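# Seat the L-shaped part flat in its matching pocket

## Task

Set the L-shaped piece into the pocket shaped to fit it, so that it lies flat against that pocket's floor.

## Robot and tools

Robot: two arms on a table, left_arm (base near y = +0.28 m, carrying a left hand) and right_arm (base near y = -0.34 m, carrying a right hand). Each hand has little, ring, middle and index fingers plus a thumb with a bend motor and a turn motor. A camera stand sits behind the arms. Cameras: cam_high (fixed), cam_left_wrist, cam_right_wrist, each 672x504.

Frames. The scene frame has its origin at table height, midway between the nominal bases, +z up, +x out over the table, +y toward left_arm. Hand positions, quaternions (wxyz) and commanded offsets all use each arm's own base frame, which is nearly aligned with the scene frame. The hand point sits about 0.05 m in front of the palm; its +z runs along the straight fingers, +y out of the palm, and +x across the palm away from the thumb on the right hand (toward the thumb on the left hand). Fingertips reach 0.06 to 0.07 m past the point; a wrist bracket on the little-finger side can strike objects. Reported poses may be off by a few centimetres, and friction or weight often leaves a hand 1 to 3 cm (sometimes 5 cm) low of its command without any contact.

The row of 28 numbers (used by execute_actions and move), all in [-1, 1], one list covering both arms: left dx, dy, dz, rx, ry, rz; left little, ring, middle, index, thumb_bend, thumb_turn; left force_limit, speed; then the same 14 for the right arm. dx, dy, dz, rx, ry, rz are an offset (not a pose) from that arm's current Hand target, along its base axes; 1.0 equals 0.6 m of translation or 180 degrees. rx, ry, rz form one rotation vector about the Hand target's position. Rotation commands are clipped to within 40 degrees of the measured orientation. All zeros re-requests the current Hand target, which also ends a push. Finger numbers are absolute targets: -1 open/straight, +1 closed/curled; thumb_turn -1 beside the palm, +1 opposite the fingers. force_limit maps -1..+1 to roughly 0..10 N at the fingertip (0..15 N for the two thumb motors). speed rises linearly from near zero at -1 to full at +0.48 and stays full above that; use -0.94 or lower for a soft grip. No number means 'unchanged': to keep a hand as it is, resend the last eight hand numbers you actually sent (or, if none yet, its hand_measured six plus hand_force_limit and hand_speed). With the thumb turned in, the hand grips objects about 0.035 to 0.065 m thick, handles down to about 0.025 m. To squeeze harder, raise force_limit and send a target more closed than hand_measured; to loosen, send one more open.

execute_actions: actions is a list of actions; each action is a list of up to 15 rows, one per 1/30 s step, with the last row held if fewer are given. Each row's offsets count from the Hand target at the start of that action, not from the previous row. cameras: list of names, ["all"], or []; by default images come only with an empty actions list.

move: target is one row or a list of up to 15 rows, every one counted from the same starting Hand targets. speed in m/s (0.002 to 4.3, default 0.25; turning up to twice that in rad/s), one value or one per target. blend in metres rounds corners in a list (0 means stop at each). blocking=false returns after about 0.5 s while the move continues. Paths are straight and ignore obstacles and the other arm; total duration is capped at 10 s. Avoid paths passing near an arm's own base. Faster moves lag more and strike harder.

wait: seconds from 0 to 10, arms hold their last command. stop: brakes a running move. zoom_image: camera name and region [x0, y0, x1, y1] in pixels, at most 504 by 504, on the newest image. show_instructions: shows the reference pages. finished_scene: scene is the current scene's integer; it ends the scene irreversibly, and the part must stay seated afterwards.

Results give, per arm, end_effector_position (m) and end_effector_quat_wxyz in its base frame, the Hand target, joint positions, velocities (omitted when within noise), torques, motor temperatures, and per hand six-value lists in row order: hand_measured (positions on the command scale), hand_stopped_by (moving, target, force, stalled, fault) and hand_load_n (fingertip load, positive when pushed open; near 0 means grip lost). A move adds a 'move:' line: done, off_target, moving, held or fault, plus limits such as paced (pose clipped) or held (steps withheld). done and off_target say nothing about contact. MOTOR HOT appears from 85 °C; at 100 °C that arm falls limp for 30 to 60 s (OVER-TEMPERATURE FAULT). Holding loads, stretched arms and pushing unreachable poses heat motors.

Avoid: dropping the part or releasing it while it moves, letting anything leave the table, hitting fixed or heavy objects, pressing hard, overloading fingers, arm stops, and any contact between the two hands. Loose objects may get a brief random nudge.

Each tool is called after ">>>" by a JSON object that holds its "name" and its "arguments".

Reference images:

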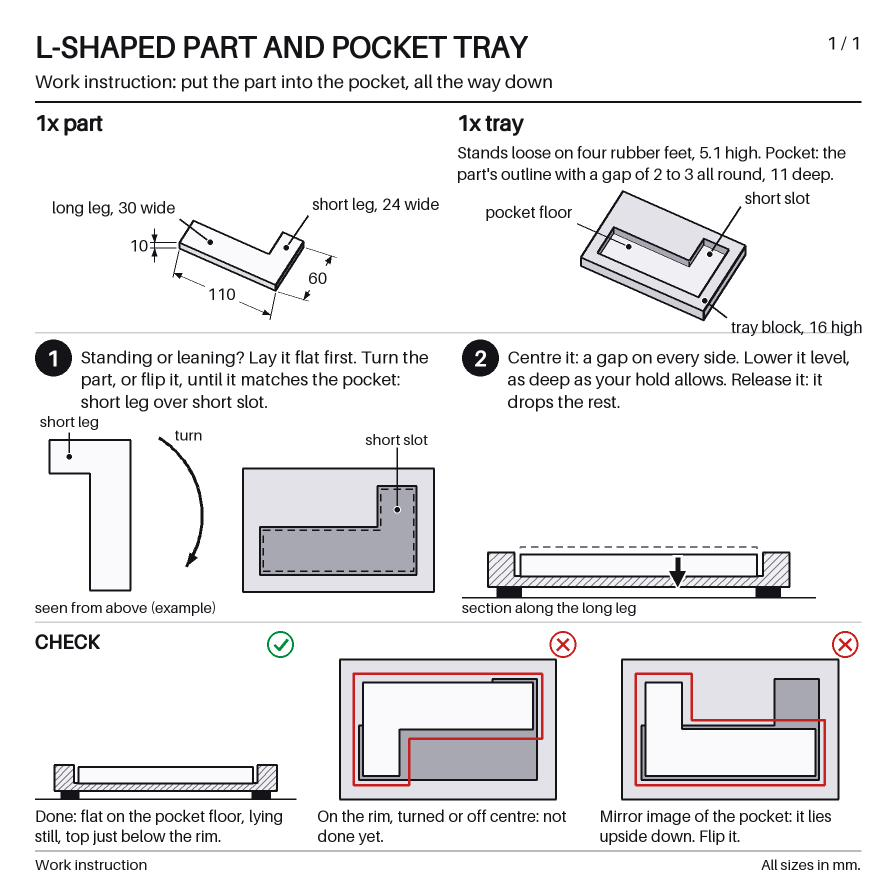

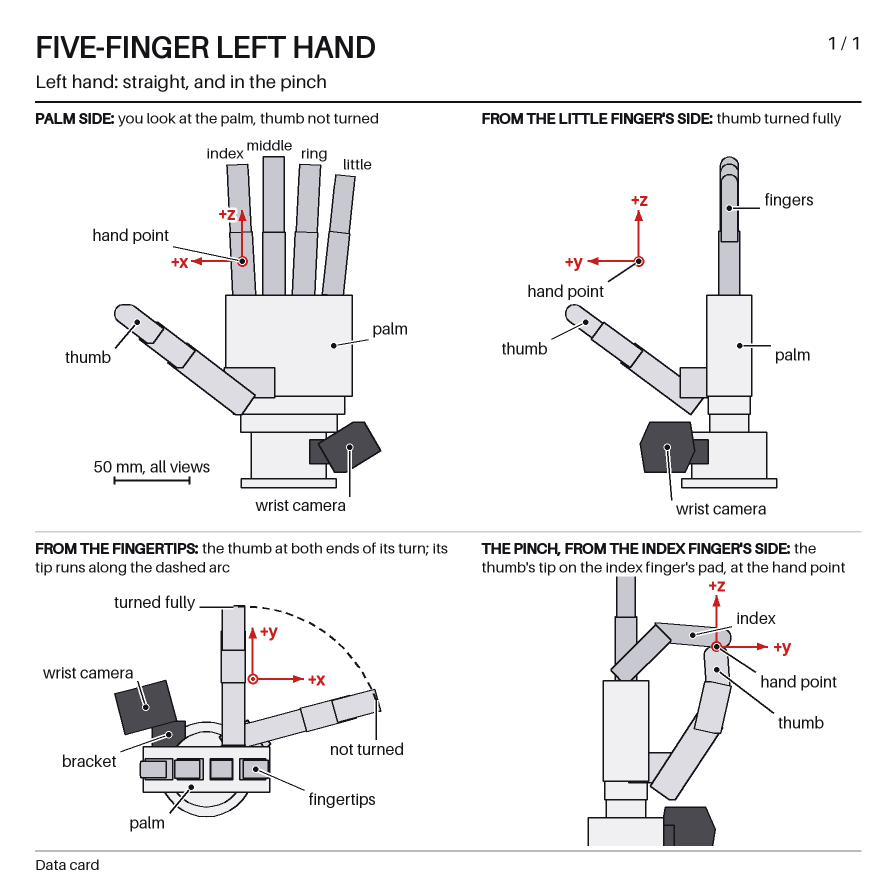

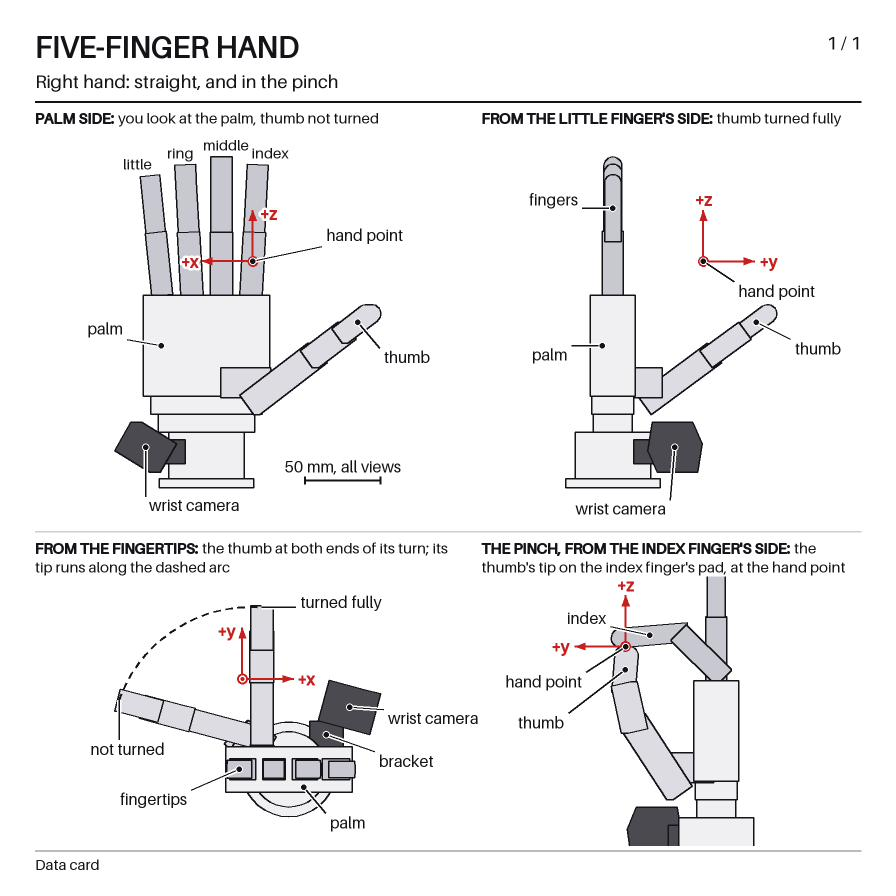

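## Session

>>> {"name": "execute_actions", "arguments": {"actions": []}}

Scene clock: 0.00 s.
left_arm: end_effector_position=(+0.3834, -0.3648, +0.1863) hand_measured=(-1.000, -1.000, -1.000, -1.000, -1.000, -1.000) hand_load_n=(+0.0, +0.0, +0.0, +0.0, +0.0, +0.0) hand_stopped_by=(target, target, target, target, target, target) hand_force_limit=0.00 hand_speed=-0.80 end_effector_quat_wxyz=(+0.335, +0.940, -0.030, -0.049) | right_arm: end_effector_position=(+0.3739, -0.0460, +0.2124) hand_measured=(-1.000, -1.000, -1.000, -1.000, -1.000, -1.000) hand_load_n=(+0.0, +0.0, +0.0, +0.0, +0.0, -0.5) hand_stopped_by=(target, target, target, target, target, target) hand_force_limit=0.00 hand_speed=-0.80 end_effector_quat_wxyz=(+0.218, +0.964, +0.139, -0.063)
Joint positions: left_arm=[-0.474 1.469 1.088 -0.951 0.656 -2.063] | right_arm=[0.244 1.467 1.244 -1.529 0.422 -1.575]
Joint velocities: within noise
Joint torques (N m): no reading
Motor temperatures (°C): left_arm=[32 26 38 29 30 24] | right_arm=[30 30 39 29 26 28]
Heat: left arm: hottest elbow 38 °C; right arm: hottest elbow 39 °C.
Hand target: left_arm +0.3908, -0.3686, +0.1983; +0.341, +0.939, -0.034, -0.037 | right_arm +0.3799, -0.0445, +0.2191; +0.217, +0.965, +0.137, -0.053
camera_calibration:
cam_left_wrist: T_world_to_cam=[[0.232613, 0.72138, -0.652305, 0.295105], [0.870882, 0.144083, 0.469898, -0.374131], [0.432962, -0.677385, -0.594722, -0.191583], [0, 0, 0, 1]] pos_world=[0.340127, -0.288753, 0.254363]
cam_right_wrist: T_world_to_cam=[[0.497336, -0.782215, 0.375229, -0.303402], [-0.710828, -0.119444, 0.693149, 0.113328], [-0.497373, -0.611451, -0.615424, 0.406416], [0, 0, 0, 1]] pos_world=[0.43359, 0.0247144, 0.285411]

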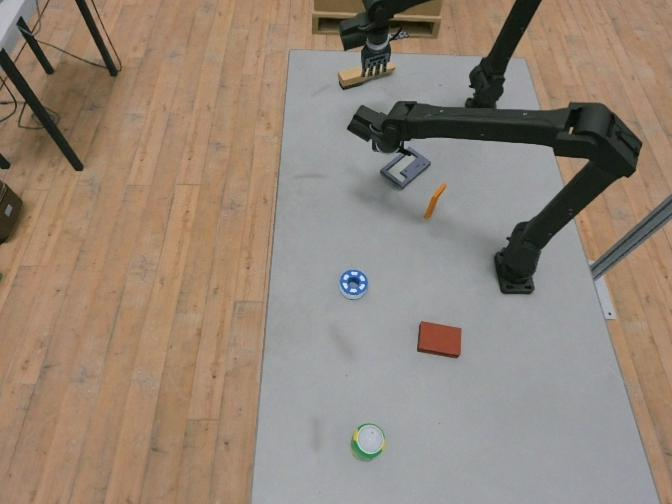

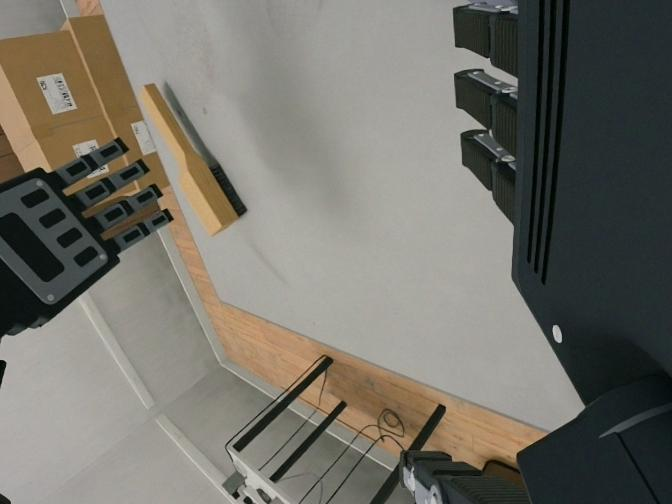

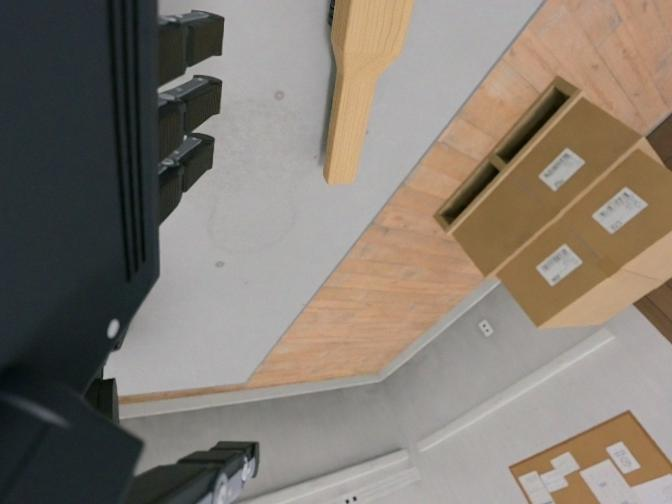

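>>> {"name": "zoom_image", "arguments": {"camera": "cam_high", "region": [360, 130, 470, 240]}}

Scaled by 4.582 from the camera's 672x504 image, which has a finer 960x720 frame.

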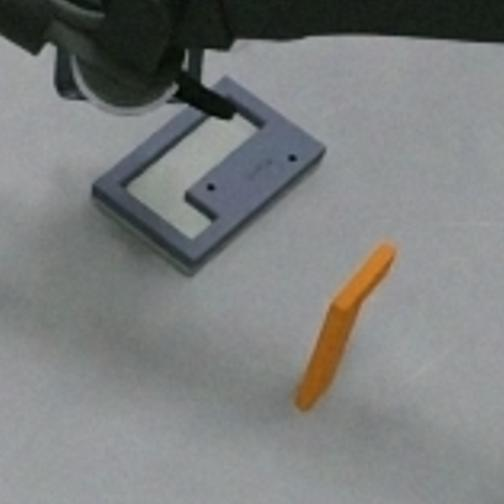

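>>> {"name": "zoom_image", "arguments": {"camera": "cam_high", "region": [410, 175, 460, 225]}}

Scaled by 10.080 from the camera's 672x504 image, which has a finer 960x720 frame.

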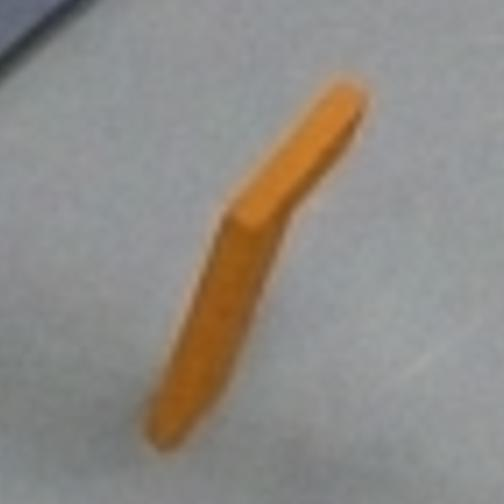

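>>> {"name": "move", "arguments": {"target": [-0.2968,0.2338,0.07,0.2221,-0.5248,-0.5288,0,0,0,0,-1,1,-0.3,-0.5,0,0,0,0,0,0,-1,-1,-1,-1,-1,-1,0.0,-0.8], "speed": 0.3, "cameras": ["cam_high","cam_left_wrist"]}}

>>> {"name": "zoom_image", "arguments": {"camera": "cam_high", "region": [360, 130, 470, 240]}}

Scene clock: 256.60 s.
left_arm: end_effector_position=(+0.2144, -0.2275, +0.2418) hand_measured=(+0.000, +0.000, +0.000, +0.000, -1.000, +1.000) hand_load_n=(+0.0, +0.0, +0.0, +0.0, +0.0, +0.0) hand_stopped_by=(target, target, target, target, target, target) hand_force_limit=-0.30 hand_speed=-0.50 end_effector_quat_wxyz=(+0.178, -0.424, +0.816, -0.350) | right_arm: end_effector_position=(+0.3739, -0.0460, +0.2124) hand_measured=(-1.000, -1.000, -1.000, -1.000, -1.000, -1.000) hand_load_n=(+0.0, +0.0, +0.0, +0.0, +0.0, +0.0) hand_stopped_by=(target, target, target, target, target, target) hand_force_limit=0.00 hand_speed=-0.80 end_effector_quat_wxyz=(+0.218, +0.964, +0.139, -0.063)
Joint positions: left_arm=[-0.757 0.704 0.818 -0.882 -0.098 -0.102] | right_arm=[0.244 1.467 1.244 -1.529 0.422 -1.575]
Joint torques (N m): left_arm=[0.67 -3.08 9.95 2.39 -0.11 0.14] | right_arm=[-0.15 -11.52 7.82 0.42 0.43 -0.14]
Motor temperatures (°C): left_arm=[32 29 53 29 31 24] | right_arm=[30 32 51 29 26 28]
Heat: left arm: hottest elbow 53 °C; right arm: hottest elbow 51 °C.
Hand target: left_arm +0.2126, -0.2283, +0.2403; +0.181, -0.415, +0.818, -0.355 | right_arm +0.3799, -0.0445, +0.2191; +0.217, +0.965, +0.137, -0.053
Off the commanded pose: left_arm 0.002 m, 1 deg | right_arm 0.009 m, 1 deg.
move: done
camera_calibration:
cam_left_wrist: T_world_to_cam=[[0.444031, -0.570804, 0.690666, -0.392488], [-0.88988, -0.370959, 0.265525, 0.0369055], [0.104646, -0.73251, -0.672665, 0.084337], [0, 0, 0, 1]] pos_world=[0.198293, -0.148566, 0.318009]
Images, in order (width x height): cam_high 672x504, cam_left_wrist 672x504.

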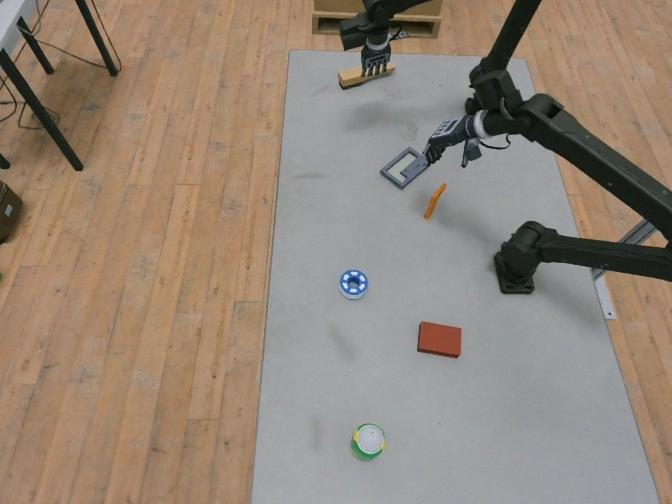

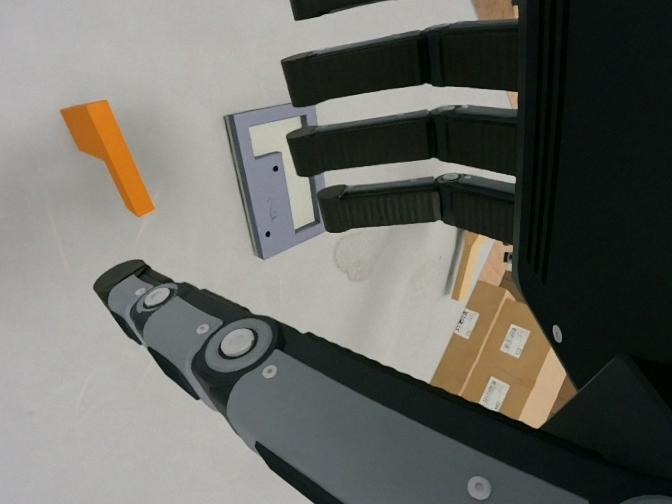

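Scaled by 4.582 from the camera's 672x504 image, which has a finer 960x720 frame.

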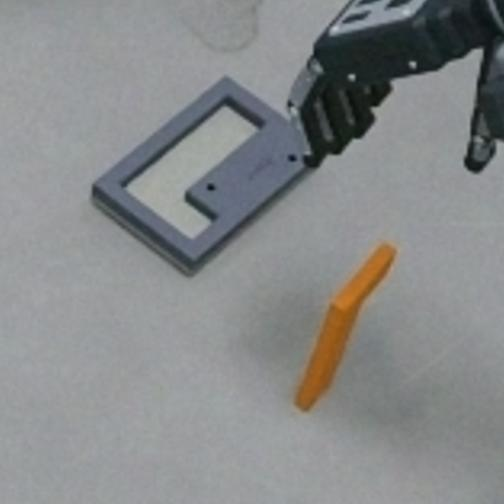

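>>> {"name": "zoom_image", "arguments": {"camera": "cam_left_wrist", "region": [40, 80, 180, 230]}}

Scaled by 3.360 from the camera's 672x504 image, which has a finer 960x720 frame.

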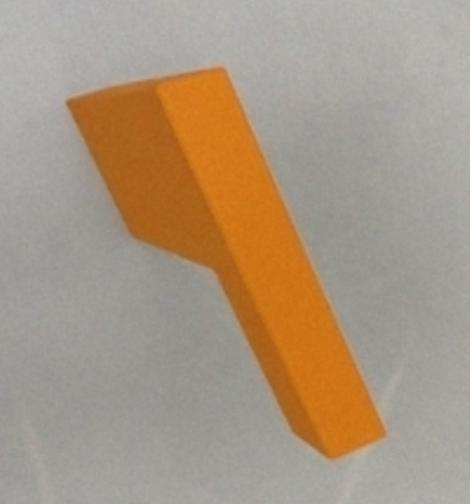

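>>> {"name": "move", "arguments": {"target": [0.01,0.006,-0.2217,0,0,-0.01,0,0,0,0,-1,1,-0.3,-0.5,0,0,0,0,0,0,-1,-1,-1,-1,-1,-1,0.0,-0.8], "speed": 0.1, "cameras": ["cam_left_wrist"]}}

Scene clock: 285.43 s.
left_arm: end_effector_position=(+0.2168, -0.2273, +0.1150) hand_measured=(+0.000, +0.000, +0.000, +0.000, -1.000, +1.000) hand_load_n=(+0.0, +0.0, +0.0, +0.0, +0.0, +0.0) hand_stopped_by=(target, target, target, target, target, target) hand_force_limit=-0.30 hand_speed=-0.50 end_effector_quat_wxyz=(+0.174, -0.402, +0.822, -0.364) | right_arm: end_effector_position=(+0.3739, -0.0460, +0.2124) hand_measured=(-1.000, -1.000, -1.000, -1.000, -1.000, -1.000) hand_load_n=(+0.0, +0.0, +0.0, +0.0, +0.0, +0.0) hand_stopped_by=(target, target, target, target, target, target) hand_force_limit=0.00 hand_speed=-0.80 end_effector_quat_wxyz=(+0.218, +0.964, +0.139, -0.063)
Joint positions: left_arm=[-0.727 0.724 0.481 -0.498 -0.043 -0.048] | right_arm=[0.244 1.467 1.244 -1.529 0.422 -1.575]
Joint torques (N m): left_arm=[2.02 -1.26 9.84 2.41 0.01 0.16] | right_arm=[0.09 -11.46 7.84 0.35 0.46 -0.13]
Heat: left arm: hottest elbow 52 °C; right arm: hottest elbow 51 °C.
Hand target: left_arm +0.2187, -0.2247, +0.1074; +0.175, -0.402, +0.824, -0.358 | right_arm +0.3799, -0.0445, +0.2191; +0.217, +0.965, +0.137, -0.053
Off the commanded pose: left_arm 0.008 m, 1 deg | right_arm 0.009 m, 1 deg.
move: done
camera_calibration:
cam_left_wrist: T_world_to_cam=[[0.404356, -0.581187, 0.7062, -0.30145], [-0.910938, -0.324968, 0.254142, 0.0891449], [0.0817881, -0.746068, -0.660828, -0.000605227], [0, 0, 0, 1]] pos_world=[0.203148, -0.146681, 0.189828]
Images, in order (width x height): cam_left_wrist 672x504.

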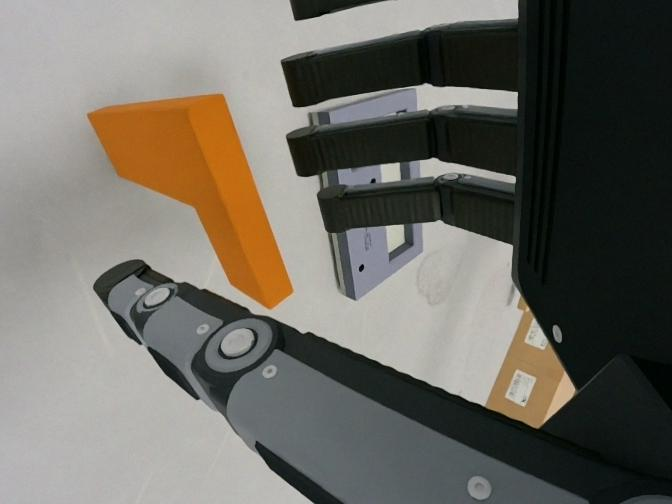

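>>> {"name": "move", "arguments": {"target": [[0,0,0,0,0,0,0,0,0,0,-0.7,1,-0.3,-0.7,0,0,0,0,0,0,-1,-1,-1,-1,-1,-1,0.0,-0.8],[-0.0393,0.0308,0,0,0,0,0,0,0,0,-0.7,1,-0.3,-0.7,0,0,0,0,0,0,-1,-1,-1,-1,-1,-1,0.0,-0.8],[-0.0657,0.0513,-0.02,0,0,0,0,0,0,0,-0.7,1,-0.3,-0.7,0,0,0,0,0,0,-1,-1,-1,-1,-1,-1,0.0,-0.8]], "speed": 0.05, "blend": [0,0.005,0], "cameras": ["cam_left_wrist"]}}

Scene clock: 319.70 s.
left_arm: end_effector_position=(+0.1839, -0.1959, +0.0998) hand_measured=(+0.000, +0.000, +0.000, +0.000, -0.700, +1.000) hand_load_n=(+0.0, +0.0, +0.0, +0.0, +0.0, +0.0) hand_stopped_by=(target, target, target, target, target, target) hand_force_limit=-0.30 hand_speed=-0.70 end_effector_quat_wxyz=(+0.177, -0.404, +0.822, -0.361) | right_arm: end_effector_position=(+0.3739, -0.0460, +0.2124) hand_measured=(-1.000, -1.000, -1.000, -1.000, -1.000, -1.000) hand_load_n=(+0.0, +0.0, +0.0, +0.0, +0.0, +0.0) hand_stopped_by=(target, target, target, target, target, target) hand_force_limit=0.00 hand_speed=-0.80 end_effector_quat_wxyz=(+0.218, +0.964, +0.139, -0.063)
Joint positions: left_arm=[-0.727 0.538 0.388 -0.595 -0.051 -0.047] | right_arm=[0.244 1.467 1.244 -1.529 0.422 -1.575]
Joint torques (N m): left_arm=[0.79 -1.67 9.92 1.48 -0.13 0.05] | right_arm=[-0.09 -11.28 7.84 0.35 0.44 -0.13]
Heat: left arm: hottest elbow 51 °C; right arm: hottest elbow 51 °C.
Hand target: left_arm +0.1793, -0.1939, +0.0953; +0.175, -0.402, +0.824, -0.358 | right_arm +0.3799, -0.0445, +0.2191; +0.217, +0.965, +0.137, -0.053
Off the commanded pose: left_arm 0.007 m, 0 deg | right_arm 0.009 m, 1 deg.
move: done
camera_calibration:
cam_left_wrist: T_world_to_cam=[[0.406946, -0.583723, 0.702611, -0.259787], [-0.909339, -0.33179, 0.251033, 0.0718481], [0.0865856, -0.741068, -0.665823, 0.0161059], [0, 0, 0, 1]] pos_world=[0.169659, -0.11587, 0.175217]
Images, in order (width x height): cam_left_wrist 672x504.

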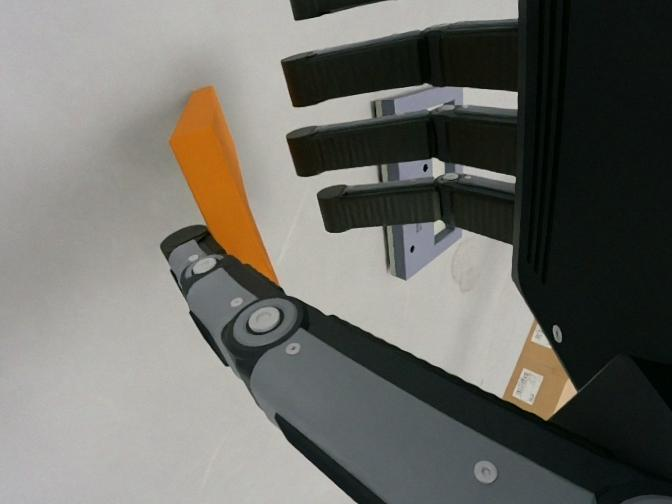

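>>> {"name": "move", "arguments": {"target": [-0.0394,0.0308,-0.03,0,0,0,0,0,0,0,-0.7,1,-0.3,-0.7,0,0,0,0,0,0,-1,-1,-1,-1,-1,-1,0.0,-0.8], "speed": 0.05, "cameras": ["cam_left_wrist"]}}

>>> {"name": "zoom_image", "arguments": {"camera": "cam_left_wrist", "region": [130, 50, 330, 300]}}

Scene clock: 326.30 s.
left_arm: end_effector_position=(+0.1602, -0.1763, +0.0818) hand_measured=(+0.000, +0.000, +0.000, +0.000, -0.700, +1.000) hand_load_n=(+0.0, +0.0, +0.0, +0.0, +0.0, +0.0) hand_stopped_by=(target, target, target, target, target, target) hand_force_limit=-0.30 hand_speed=-0.70 end_effector_quat_wxyz=(+0.179, -0.401, +0.823, -0.359) | right_arm: end_effector_position=(+0.3739, -0.0460, +0.2124) hand_measured=(-1.000, -1.000, -1.000, -1.000, -1.000, -1.000) hand_load_n=(+0.0, +0.0, +0.0, +0.0, -0.5, +0.0) hand_stopped_by=(target, target, target, target, target, target) hand_force_limit=0.00 hand_speed=-0.80 end_effector_quat_wxyz=(+0.218, +0.964, +0.139, -0.063)
Joint positions: left_arm=[-0.741 0.394 0.314 -0.667 -0.062 -0.049] | right_arm=[0.244 1.467 1.244 -1.529 0.422 -1.575]
Joint torques (N m): left_arm=[0.62 -0.56 10 1.44 -0.14 -0.03] | right_arm=[-0.21 -11.22 7.9 0.32 0.44 -0.12]
Heat: left arm: hottest elbow 50 °C; right arm: hottest elbow 51 °C.
Hand target: left_arm +0.1556, -0.1754, +0.0772; +0.175, -0.402, +0.824, -0.358 | right_arm +0.3799, -0.0445, +0.2191; +0.217, +0.965, +0.137, -0.053
Off the commanded pose: left_arm 0.006 m, 0 deg | right_arm 0.009 m, 1 deg.
move: done
camera_calibration:
cam_left_wrist: T_world_to_cam=[[0.402334, -0.589429, 0.700501, -0.22614], [-0.911474, -0.32952, 0.246236, 0.0624693], [0.0856904, -0.737557, -0.669826, 0.0217624], [0, 0, 0, 1]] pos_world=[0.146058, -0.0966576, 0.157606]
Images, in order (width x height): cam_left_wrist 672x504.

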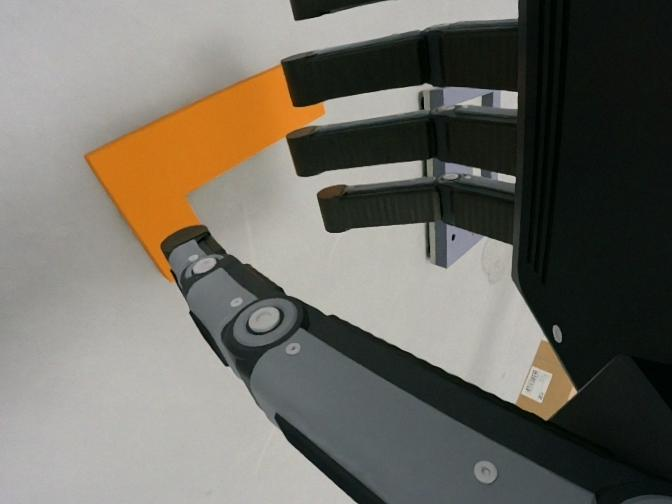

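Scaled by 2.016 from the camera's 672x504 image, which has a finer 960x720 frame.

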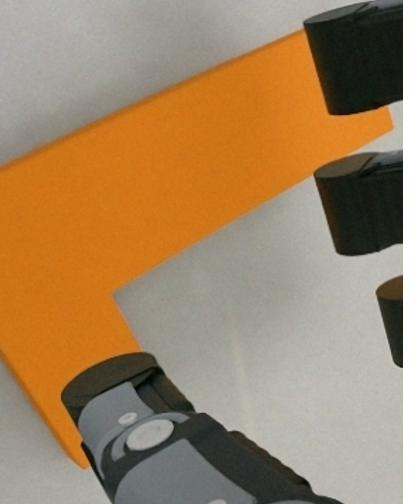

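>>> {"name": "move", "arguments": {"target": [[0.074,-0.0577,0.1547,0,0,0,0,0,0,0,-0.7,1,-0.3,-0.7,-0.0333,0.187,0.0015,0.197,-0.056,-0.1289,0.2,0.2,0.2,0.2,-1,1,-0.3,-0.5],[0.2407,0.159,0.2047,0,0,0.1556,0,0,0,0,-0.7,1,-0.3,-0.7,-0.0667,0.374,0.0015,0.3945,-0.112,-0.2577,0.2,0.2,0.2,0.2,-1,1,-0.3,-0.5],[0.1907,0.559,0.2047,0,0,0.322,0,0,0,0,-0.7,1,-0.3,-0.7,-0.3375,0.9027,-0.1652,0.3945,-0.112,-0.2577,0.2,0.2,0.2,0.2,-1,1,-0.3,-0.5]], "speed": 0.25, "blend": [0.01,0.02,0], "cameras": ["cam_high","cam_right_wrist"]}}

>>> {"name": "zoom_image", "arguments": {"camera": "cam_high", "region": [380, 130, 540, 270]}}

Scene clock: 397.00 s.
left_arm: end_effector_position=(+0.2538, +0.1414, +0.1663) hand_measured=(+0.000, +0.000, +0.000, +0.000, -0.700, +1.000) hand_load_n=(+0.0, +0.0, +0.0, +0.0, +0.5, +0.0) hand_stopped_by=(target, target, target, target, target, target) hand_force_limit=-0.30 hand_speed=-0.70 end_effector_quat_wxyz=(-0.293, +0.765, -0.528, +0.223) | right_arm: end_effector_position=(+0.1704, +0.4716, +0.0978) hand_measured=(+0.200, +0.200, +0.200, +0.200, -1.000, +1.000) hand_load_n=(+0.0, +0.0, +0.0, +0.0, +0.0, +0.0) hand_stopped_by=(target, target, target, target, target, target) hand_force_limit=-0.30 hand_speed=-0.50 end_effector_quat_wxyz=(-0.356, +0.892, -0.254, +0.114)
Joint positions: left_arm=[0.747 0.731 0.653 -0.786 0.289 0.275] | right_arm=[1.209 1.388 0.895 -0.325 0.155 0.131]
Joint torques (N m): left_arm=[1.9 -1.49 17.06 2.21 0.2 0.15] | right_arm=[0.26 -10.29 10.5 2.36 0.22 -0.01]
Heat: left arm: hottest elbow 50 °C; right arm: hottest elbow 51 °C.
Hand target: left_arm +0.2700, +0.1600, +0.1999; -0.327, +0.751, -0.526, +0.228 | right_arm +0.1775, +0.4970, +0.1199; -0.382, +0.879, -0.260, +0.113
Off the commanded pose: left_arm 0.042 m, 4 deg | right_arm 0.034 m, 3 deg.
move: off_target (left_arm, right_arm)
camera_calibration:
cam_right_wrist: T_world_to_cam=[[-0.189494, -0.733462, -0.652782, 0.440373], [-0.969574, 0.0348426, 0.242305, 0.125331], [-0.154977, 0.678836, -0.717749, -0.105672], [0, 0, 0, 1]] pos_world=[0.188589, 0.390364, 0.181254]
Images, in order (width x height): cam_high 672x504, cam_right_wrist 672x504.

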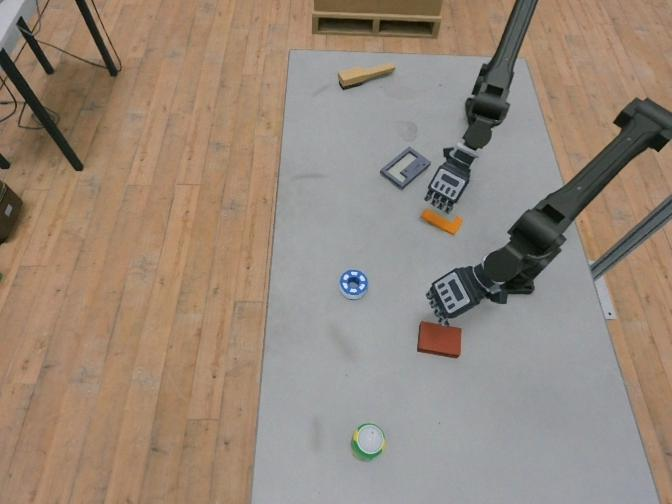

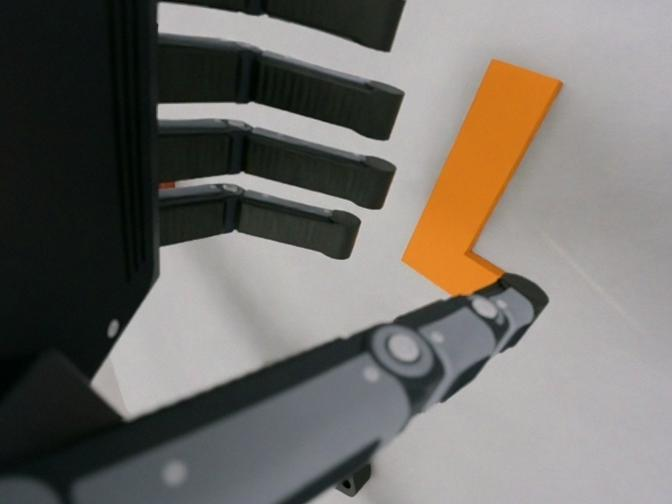

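Scaled by 3.150 from the camera's 672x504 image, which has a finer 960x720 frame.

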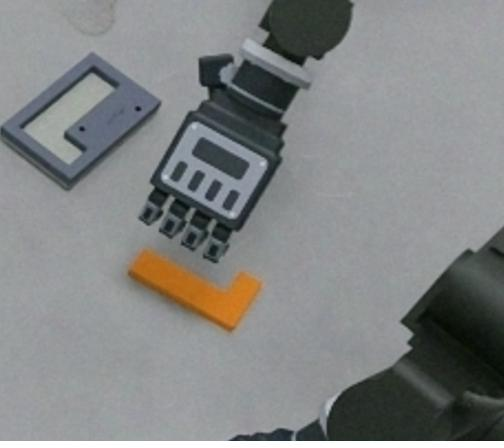

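>>> {"name": "move", "arguments": {"target": [0,0,0,0,0,0,0,0,0,0,-0.7,1,-0.3,-0.7,-0.0022,0.0012,-0.09,0,0,-0.0117,0.2,0.2,0.2,0.2,-1,1,-0.3,-0.5], "speed": 0.1, "cameras": ["cam_right_wrist"]}}

Scene clock: 411.73 s.
left_arm: end_effector_position=(+0.2538, +0.1414, +0.1663) hand_measured=(+0.000, +0.000, +0.000, +0.000, -0.700, +1.000) hand_load_n=(+0.0, +0.0, +0.0, +0.0, +0.0, +0.0) hand_stopped_by=(target, target, target, target, target, target) hand_force_limit=-0.30 hand_speed=-0.70 end_effector_quat_wxyz=(-0.293, +0.765, -0.528, +0.223) | right_arm: end_effector_position=(+0.1808, +0.4933, +0.0682) hand_measured=(+0.200, +0.200, +0.200, +0.200, -1.000, +1.000) hand_load_n=(+0.0, +0.0, +0.0, +0.0, +0.0, +0.0) hand_stopped_by=(target, target, target, target, target, target) hand_force_limit=-0.30 hand_speed=-0.50 end_effector_quat_wxyz=(-0.376, +0.877, -0.272, +0.124)
Joint positions: left_arm=[0.747 0.731 0.653 -0.786 0.289 0.276] | right_arm=[1.215 1.477 0.875 -0.173 0.191 0.166]
Joint torques (N m): left_arm=[1.9 -1.49 17.05 2.22 0.2 0.16] | right_arm=[0.5 -11.11 6.38 2.44 0.23 -0.04]
Heat: left arm: hottest elbow 54 °C; right arm: hottest elbow 52 °C.
Hand target: left_arm +0.2700, +0.1600, +0.1999; -0.327, +0.751, -0.526, +0.228 | right_arm +0.1761, +0.4977, +0.0659; -0.380, +0.875, -0.276, +0.120
Off the commanded pose: left_arm 0.042 m, 4 deg | right_arm 0.007 m, 1 deg.
move: off_target (left_arm)
camera_calibration:
cam_right_wrist: T_world_to_cam=[[-0.207605, -0.693918, -0.689477, 0.425147], [-0.971873, 0.0662005, 0.226009, 0.127846], [-0.111188, 0.717004, -0.688144, -0.168719], [0, 0, 0, 1]] pos_world=[0.193753, 0.407526, 0.148132]
Images, in order (width x height): cam_right_wrist 672x504.

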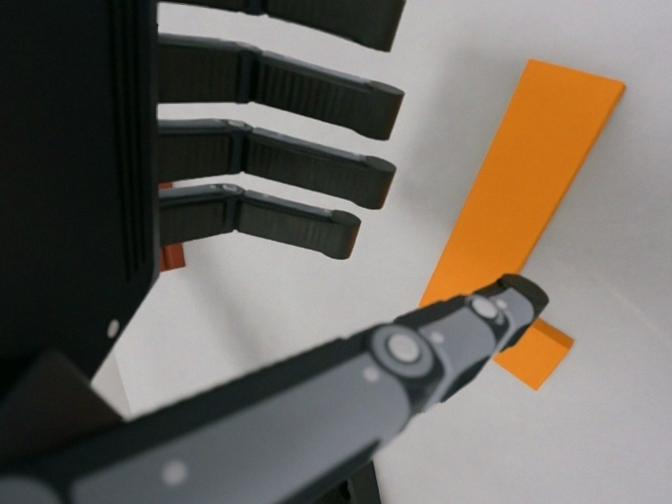

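>>> {"name": "move", "arguments": {"target": [-0.033,-0.033,-0.075,0,0,0,0,0,0,0,-0.7,1,-0.3,-0.7,-0.0065,0.0052,-0.073,0,0,0,0.2,0.2,0.2,0.2,-1,1,-0.3,-0.5], "speed": 0.1, "cameras": ["cam_right_wrist"]}}

Scene clock: 423.03 s.
left_arm: end_effector_position=(+0.2510, +0.1388, +0.1555) hand_measured=(+0.000, +0.000, +0.000, +0.000, -0.700, +1.000) hand_load_n=(+0.0, +0.0, +0.0, +0.0, +0.0, +0.0) hand_stopped_by=(target, target, target, target, target, target) hand_force_limit=-0.30 hand_speed=-0.70 end_effector_quat_wxyz=(-0.318, +0.755, -0.526, +0.229) | right_arm: end_effector_position=(+0.1771, +0.4971, +0.0247) hand_measured=(+0.200, +0.200, +0.200, +0.200, -1.000, +1.000) hand_load_n=(+0.0, +0.0, +0.0, +0.0, +0.0, +0.0) hand_stopped_by=(target, target, target, target, target, target) hand_force_limit=-0.30 hand_speed=-0.50 end_effector_quat_wxyz=(-0.376, +0.877, -0.273, +0.124)
Joint positions: left_arm=[0.747 0.676 0.587 -0.72 0.289 0.276] | right_arm=[1.226 1.564 0.83 -0.042 0.199 0.174]
Joint torques (N m): left_arm=[1.55 -2.84 10.02 2.32 0.1 0.12] | right_arm=[0.97 -11.4 5.81 2.56 0.26 0.02]
Motor temperatures (°C): left_arm=[32 26 56 29 30 24] | right_arm=[30 32 51 29 26 28]
Heat: left arm: hottest elbow 56 °C; right arm: hottest elbow 51 °C.
Hand target: left_arm +0.2502, +0.1402, +0.1549; -0.327, +0.751, -0.526, +0.228 | right_arm +0.1722, +0.5009, +0.0221; -0.380, +0.875, -0.276, +0.120
Off the commanded pose: left_arm 0.002 m, 1 deg | right_arm 0.007 m, 1 deg.
move: done
camera_calibration:
cam_right_wrist: T_world_to_cam=[[-0.207638, -0.693315, -0.690073, 0.396754], [-0.971912, 0.0663276, 0.225803, 0.133731], [-0.110782, 0.717576, -0.687614, -0.202236], [0, 0, 0, 1]] pos_world=[0.189952, 0.411325, 0.104532]
Images, in order (width x height): cam_right_wrist 672x504.

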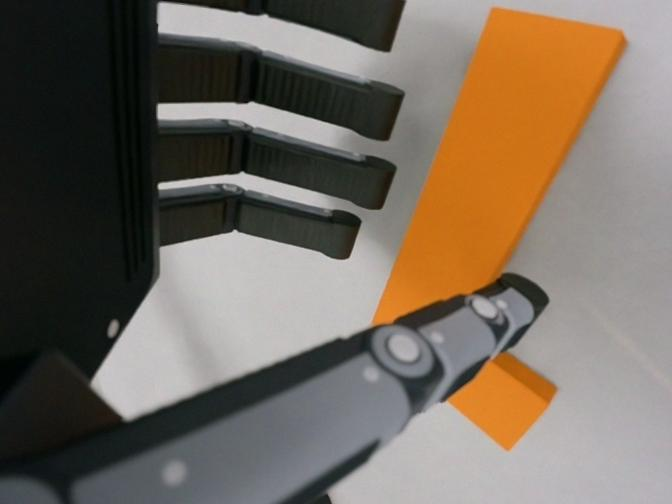

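>>> {"name": "move", "arguments": {"target": [0,0,0,0,0,0,0,0,0,0,-0.7,1,-0.3,-0.7,-0.002,-0.0027,-0.0225,0,0,0,0.2,0.2,0.2,0.2,-1,1,-0.3,-0.5], "speed": 0.04, "cameras": ["cam_right_wrist"]}}

>>> {"name": "zoom_image", "arguments": {"camera": "cam_right_wrist", "region": [330, 180, 580, 380]}}

Scene clock: 429.97 s.
left_arm: end_effector_position=(+0.2510, +0.1388, +0.1555) hand_measured=(+0.000, +0.000, +0.000, +0.000, -0.700, +1.000) hand_load_n=(+0.0, +0.0, +0.0, +0.5, +0.0, +0.0) hand_stopped_by=(target, target, target, target, target, target) hand_force_limit=-0.30 hand_speed=-0.70 end_effector_quat_wxyz=(-0.318, +0.755, -0.526, +0.229) | right_arm: end_effector_position=(+0.1766, +0.4971, +0.0139) hand_measured=(+0.200, +0.200, +0.200, +0.200, -1.000, +1.000) hand_load_n=(+0.0, +0.0, +0.0, +0.0, +0.0, +0.0) hand_stopped_by=(target, target, target, target, target, target) hand_force_limit=-0.30 hand_speed=-0.50 end_effector_quat_wxyz=(-0.379, +0.876, -0.273, +0.124)
Joint positions: left_arm=[0.747 0.676 0.587 -0.72 0.289 0.276] | right_arm=[1.228 1.585 0.815 0 0.201 0.176]
Joint torques (N m): left_arm=[1.55 -2.84 10.04 2.32 0.1 0.12] | right_arm=[0.62 -10.7 5.44 2.54 0.21 -0.01]
Motor temperatures (°C): left_arm=[32 26 56 29 30 24] | right_arm=[30 32 50 29 26 28]
Heat: left arm: hottest elbow 56 °C; right arm: hottest elbow 50 °C.
Hand target: left_arm +0.2502, +0.1403, +0.1549; -0.327, +0.751, -0.526, +0.228 | right_arm +0.1710, +0.4993, +0.0085; -0.380, +0.875, -0.276, +0.120
Off the commanded pose: left_arm 0.002 m, 1 deg | right_arm 0.008 m, 1 deg.
move: done
camera_calibration:
cam_right_wrist: T_world_to_cam=[[-0.20736, -0.689274, -0.694193, 0.38713], [-0.972197, 0.0662837, 0.224588, 0.13582], [-0.108789, 0.721463, -0.683854, -0.212049], [0, 0, 0, 1]] pos_world=[0.18925, 0.410821, 0.0932291]
Images, in order (width x height): cam_right_wrist 672x504.

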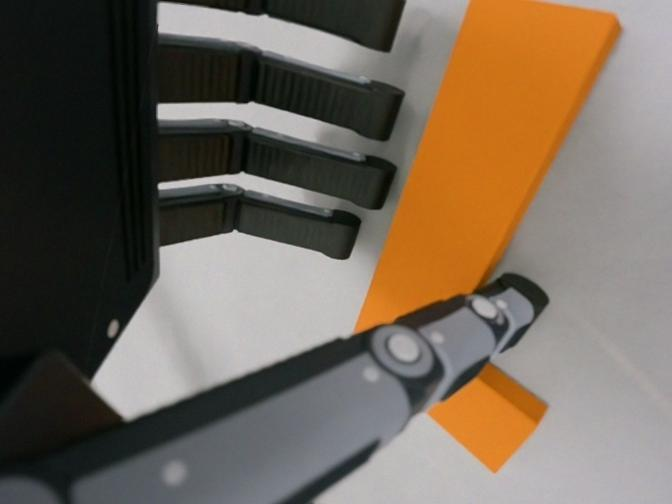

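Scaled by 2.016 from the camera's 672x504 image, which has a finer 960x720 frame.

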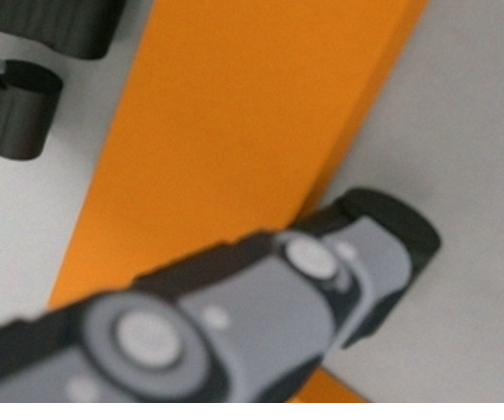

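>>> {"name": "execute_actions", "arguments": {"actions": [[[0,0,0,0,0,0,0,0,0,0,-0.7,1,-0.3,-0.7,0,0,-0.003,0,0,0,0.2,0.2,0.2,0.2,-0.3,1,-0.3,-0.92]],[[0,0,0,0,0,0,0,0,0,0,-0.7,1,-0.3,-0.7,0,0,0,0,0,0,0.2,0.2,0.2,0.2,-0.3,1,-0.3,-0.92]],[[0,0,0,0,0,0,0,0,0,0,-0.7,1,-0.3,-0.7,0,0,0,0,0,0,0.2,0.2,0.2,0.2,-0.3,1,-0.3,-0.92]],[[0,0,0,0,0,0,0,0,0,0,-0.7,1,-0.3,-0.7,0,0,0,0,0,0,0.2,0.2,0.24,0.4,-0.3,1,-0.3,-0.92]],[[0,0,0,0,0,0,0,0,0,0,-0.7,1,-0.3,-0.7,0,0,0,0,0,0,0.2,0.2,0.24,0.4,-0.3,1,-0.3,-0.92]]], "cameras": ["cam_right_wrist"]}}

Scene clock: 442.27 s.
left_arm: end_effector_position=(+0.2510, +0.1388, +0.1555) hand_measured=(+0.000, +0.000, +0.000, +0.000, -0.700, +1.000) hand_load_n=(+0.0, +0.0, +0.0, +0.0, +0.0, +0.0) hand_stopped_by=(target, target, target, target, target, target) hand_force_limit=-0.30 hand_speed=-0.70 end_effector_quat_wxyz=(-0.318, +0.755, -0.526, +0.229) | right_arm: end_effector_position=(+0.1770, +0.4981, +0.0132) hand_measured=(+0.200, +0.200, +0.236, +0.400, -0.800, +1.000) hand_load_n=(+0.0, +0.0, +6.0, +0.0, +5.5, +1.5) hand_stopped_by=(target, target, force, target, force, target) hand_force_limit=-0.30 hand_speed=-0.92 end_effector_quat_wxyz=(-0.380, +0.875, -0.273, +0.124)
Joint positions: left_arm=[0.747 0.676 0.587 -0.72 0.289 0.276] | right_arm=[1.228 1.588 0.815 0.006 0.201 0.177]
Joint torques (N m): left_arm=[1.61 -2.78 10 2.32 0.1 0.12] | right_arm=[0.85 -11.34 5.3 2.45 0.23 -0.01]
Motor temperatures (°C): left_arm=[32 26 56 29 30 24] | right_arm=[30 32 48 29 26 28]
Heat: left arm: hottest elbow 56 °C; right arm: hottest elbow 48 °C.
Hand target: left_arm +0.2502, +0.1403, +0.1549; -0.327, +0.751, -0.526, +0.228 | right_arm +0.1710, +0.4992, +0.0067; -0.380, +0.875, -0.276, +0.120
Off the commanded pose: left_arm 0.002 m, 1 deg | right_arm 0.009 m, 1 deg.
camera_calibration:
cam_right_wrist: T_world_to_cam=[[-0.207321, -0.686922, -0.696532, 0.386356], [-0.972296, 0.0661001, 0.224213, 0.136389], [-0.107976, 0.723719, -0.681595, -0.214499], [0, 0, 0, 1]] pos_world=[0.18955, 0.411618, 0.0923275]
Images, in order (width x height): cam_right_wrist 672x504.

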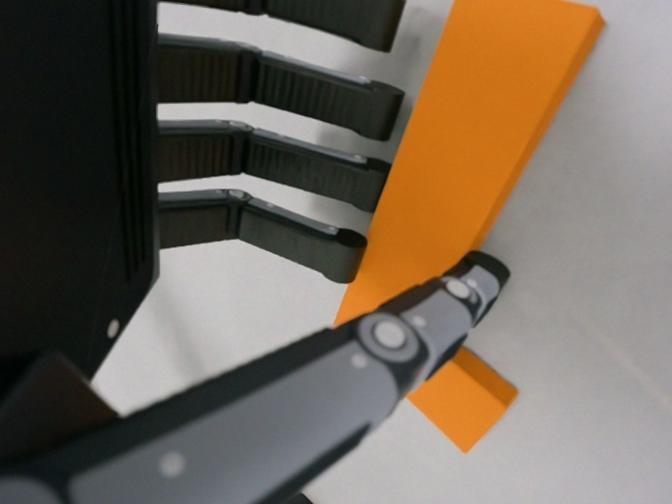

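>>> {"name": "move", "arguments": {"target": [[0,0,0,0,0,0,0,0,0,0,-0.7,1,-0.3,-0.7,0,0,0.2,0,0,0,0.2,0.2,0.24,0.4,-0.3,1,-0.3,-0.92],[0,0,0,0,0,0,0,0,0,0,-0.7,1,-0.3,-0.7,0.2402,-0.3972,0.22,0,0,-0.552,0.2,0.2,0.24,0.4,-0.3,1,-0.3,-0.92]], "speed": [0.1,0.16], "blend": [0.02,0], "cameras": ["cam_high","cam_right_wrist"]}}

Scene clock: 464.80 s.
left_arm: end_effector_position=(+0.2510, +0.1388, +0.1555) hand_measured=(+0.000, +0.000, +0.000, +0.000, -0.700, +1.000) hand_load_n=(+0.0, +0.0, +0.0, +0.0, +0.0, +0.0) hand_stopped_by=(target, target, target, target, target, target) hand_force_limit=-0.30 hand_speed=-0.70 end_effector_quat_wxyz=(-0.318, +0.755, -0.526, +0.229) | right_arm: end_effector_position=(+0.3028, +0.2496, +0.1255) hand_measured=(+0.200, +0.200, +0.236, +0.400, -0.800, +1.000) hand_load_n=(+0.0, +0.0, +6.0, +0.0, +5.5, +2.0) hand_stopped_by=(target, target, force, target, force, target) hand_force_limit=-0.30 hand_speed=-0.92 end_effector_quat_wxyz=(+0.143, -0.372, +0.837, -0.376)
Joint positions: left_arm=[0.747 0.676 0.587 -0.72 0.289 0.276] | right_arm=[0.96 1.409 1.033 -1.386 0.81 1.777]
Joint torques (N m): left_arm=[1.55 -2.78 10.02 2.32 0.1 0.12] | right_arm=[-0.73 -9.11 9.43 -0.01 0.56 0.03]
Motor temperatures (°C): left_arm=[32 26 55 29 30 24] | right_arm=[30 32 48 29 26 28]
Heat: left arm: hottest elbow 55 °C; right arm: hottest elbow 48 °C.
Hand target: left_arm +0.2502, +0.1403, +0.1549; -0.327, +0.751, -0.526, +0.228 | right_arm +0.3151, +0.2610, +0.1387; +0.154, -0.356, +0.845, -0.368
Off the commanded pose: left_arm 0.002 m, 1 deg | right_arm 0.021 m, 3 deg.
move: off_target (right_arm)
camera_calibration:
cam_right_wrist: T_world_to_cam=[[-0.663469, 0.285754, -0.691486, 0.214628], [0.207956, 0.958208, 0.196446, -0.326539], [0.718723, -0.013463, -0.695166, -0.0091011], [0, 0, 0, 1]] pos_world=[0.216846, 0.251439, 0.206233]
Images, in order (width x height): cam_high 672x504, cam_right_wrist 672x504.

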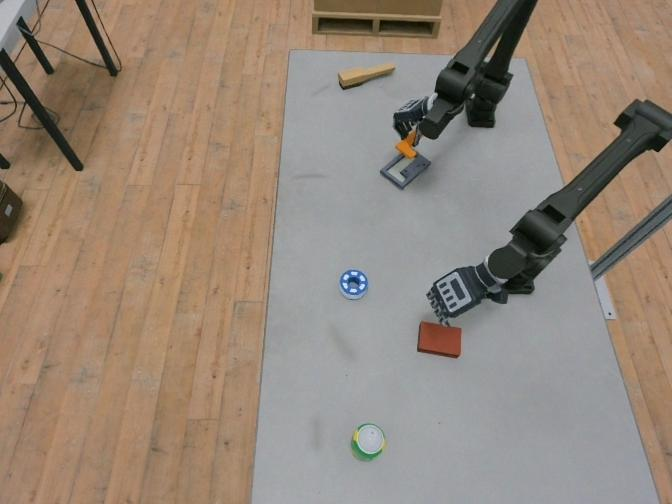

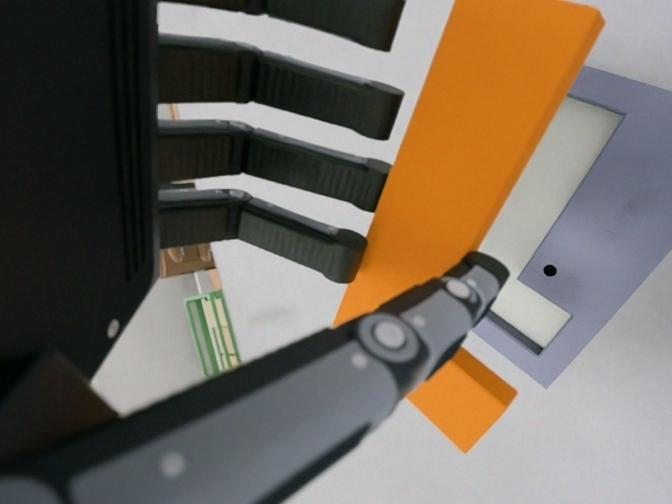

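>>> {"name": "zoom_image", "arguments": {"camera": "cam_right_wrist", "region": [440, 70, 660, 400]}}

Scaled by 1.527 from the camera's 672x504 image, which has a finer 960x720 frame.

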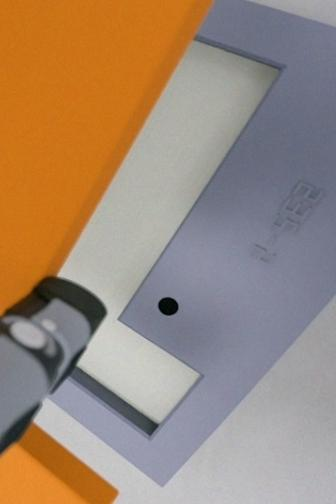

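>>> {"name": "move", "arguments": {"target": [0,0,0,0,0,0,0,0,0,0,-0.7,1,-0.3,-0.7,-0.0102,-0.0017,-0.1437,0,0,0.006,0.2,0.2,0.24,0.4,-0.3,1,-0.3,-0.92], "speed": 0.08, "cameras": ["cam_right_wrist"]}}

>>> {"name": "zoom_image", "arguments": {"camera": "cam_right_wrist", "region": [400, 200, 640, 480]}}

Scene clock: 502.90 s.
left_arm: end_effector_position=(+0.2510, +0.1388, +0.1555) hand_measured=(+0.000, +0.000, +0.000, +0.000, -0.700, +1.000) hand_load_n=(+0.0, +0.0, +0.0, +0.0, +0.0, +0.0) hand_stopped_by=(target, target, target, target, target, target) hand_force_limit=-0.30 hand_speed=-0.70 end_effector_quat_wxyz=(-0.318, +0.755, -0.526, +0.229) | right_arm: end_effector_position=(+0.3095, +0.2592, +0.0566) hand_measured=(+0.200, +0.200, +0.236, +0.400, -0.800, +1.000) hand_load_n=(+0.0, +0.0, +6.0, +0.0, +5.5, +1.5) hand_stopped_by=(target, target, force, target, force, target) hand_force_limit=-0.30 hand_speed=-0.92 end_effector_quat_wxyz=(+0.158, -0.365, +0.841, -0.367)
Joint positions: left_arm=[0.747 0.676 0.587 -0.72 0.289 0.276] | right_arm=[0.96 1.504 0.932 -1.152 0.81 1.778]
Joint torques (N m): left_arm=[1.55 -2.84 10.02 2.32 0.1 0.11] | right_arm=[0.32 -9.82 5.27 0.79 0.64 -0.08]
Heat: left arm: hottest elbow 53 °C; right arm: hottest elbow 49 °C.
Hand target: left_arm +0.2502, +0.1403, +0.1549; -0.327, +0.751, -0.526, +0.228 | right_arm +0.3089, +0.2600, +0.0526; +0.158, -0.364, +0.842, -0.366
Off the commanded pose: left_arm 0.002 m, 1 deg | right_arm 0.004 m, 0 deg.
move: done
camera_calibration:
cam_right_wrist: T_world_to_cam=[[-0.64807, 0.307805, -0.696607, 0.158527], [0.203689, 0.951418, 0.2309, -0.322408], [0.733836, 0.00774812, -0.679282, -0.0727954], [0, 0, 0, 1]] pos_world=[0.221828, 0.258513, 0.135427]
Images, in order (width x height): cam_right_wrist 672x504.

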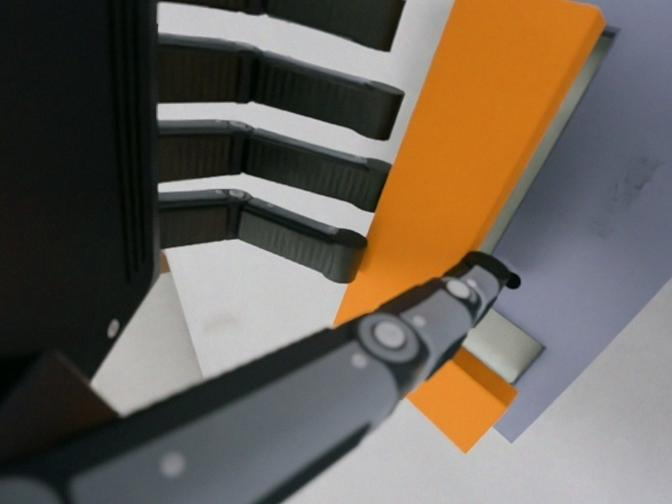

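Scaled by 1.800 from the camera's 672x504 image, which has a finer 960x720 frame.

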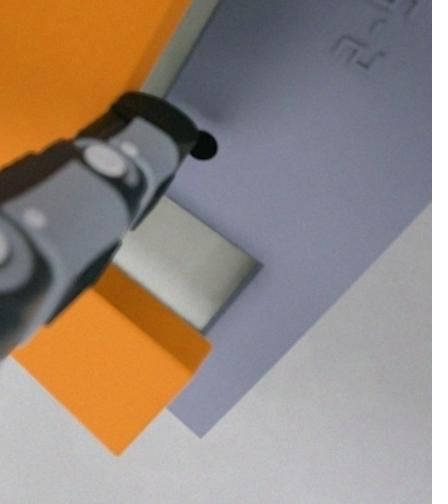

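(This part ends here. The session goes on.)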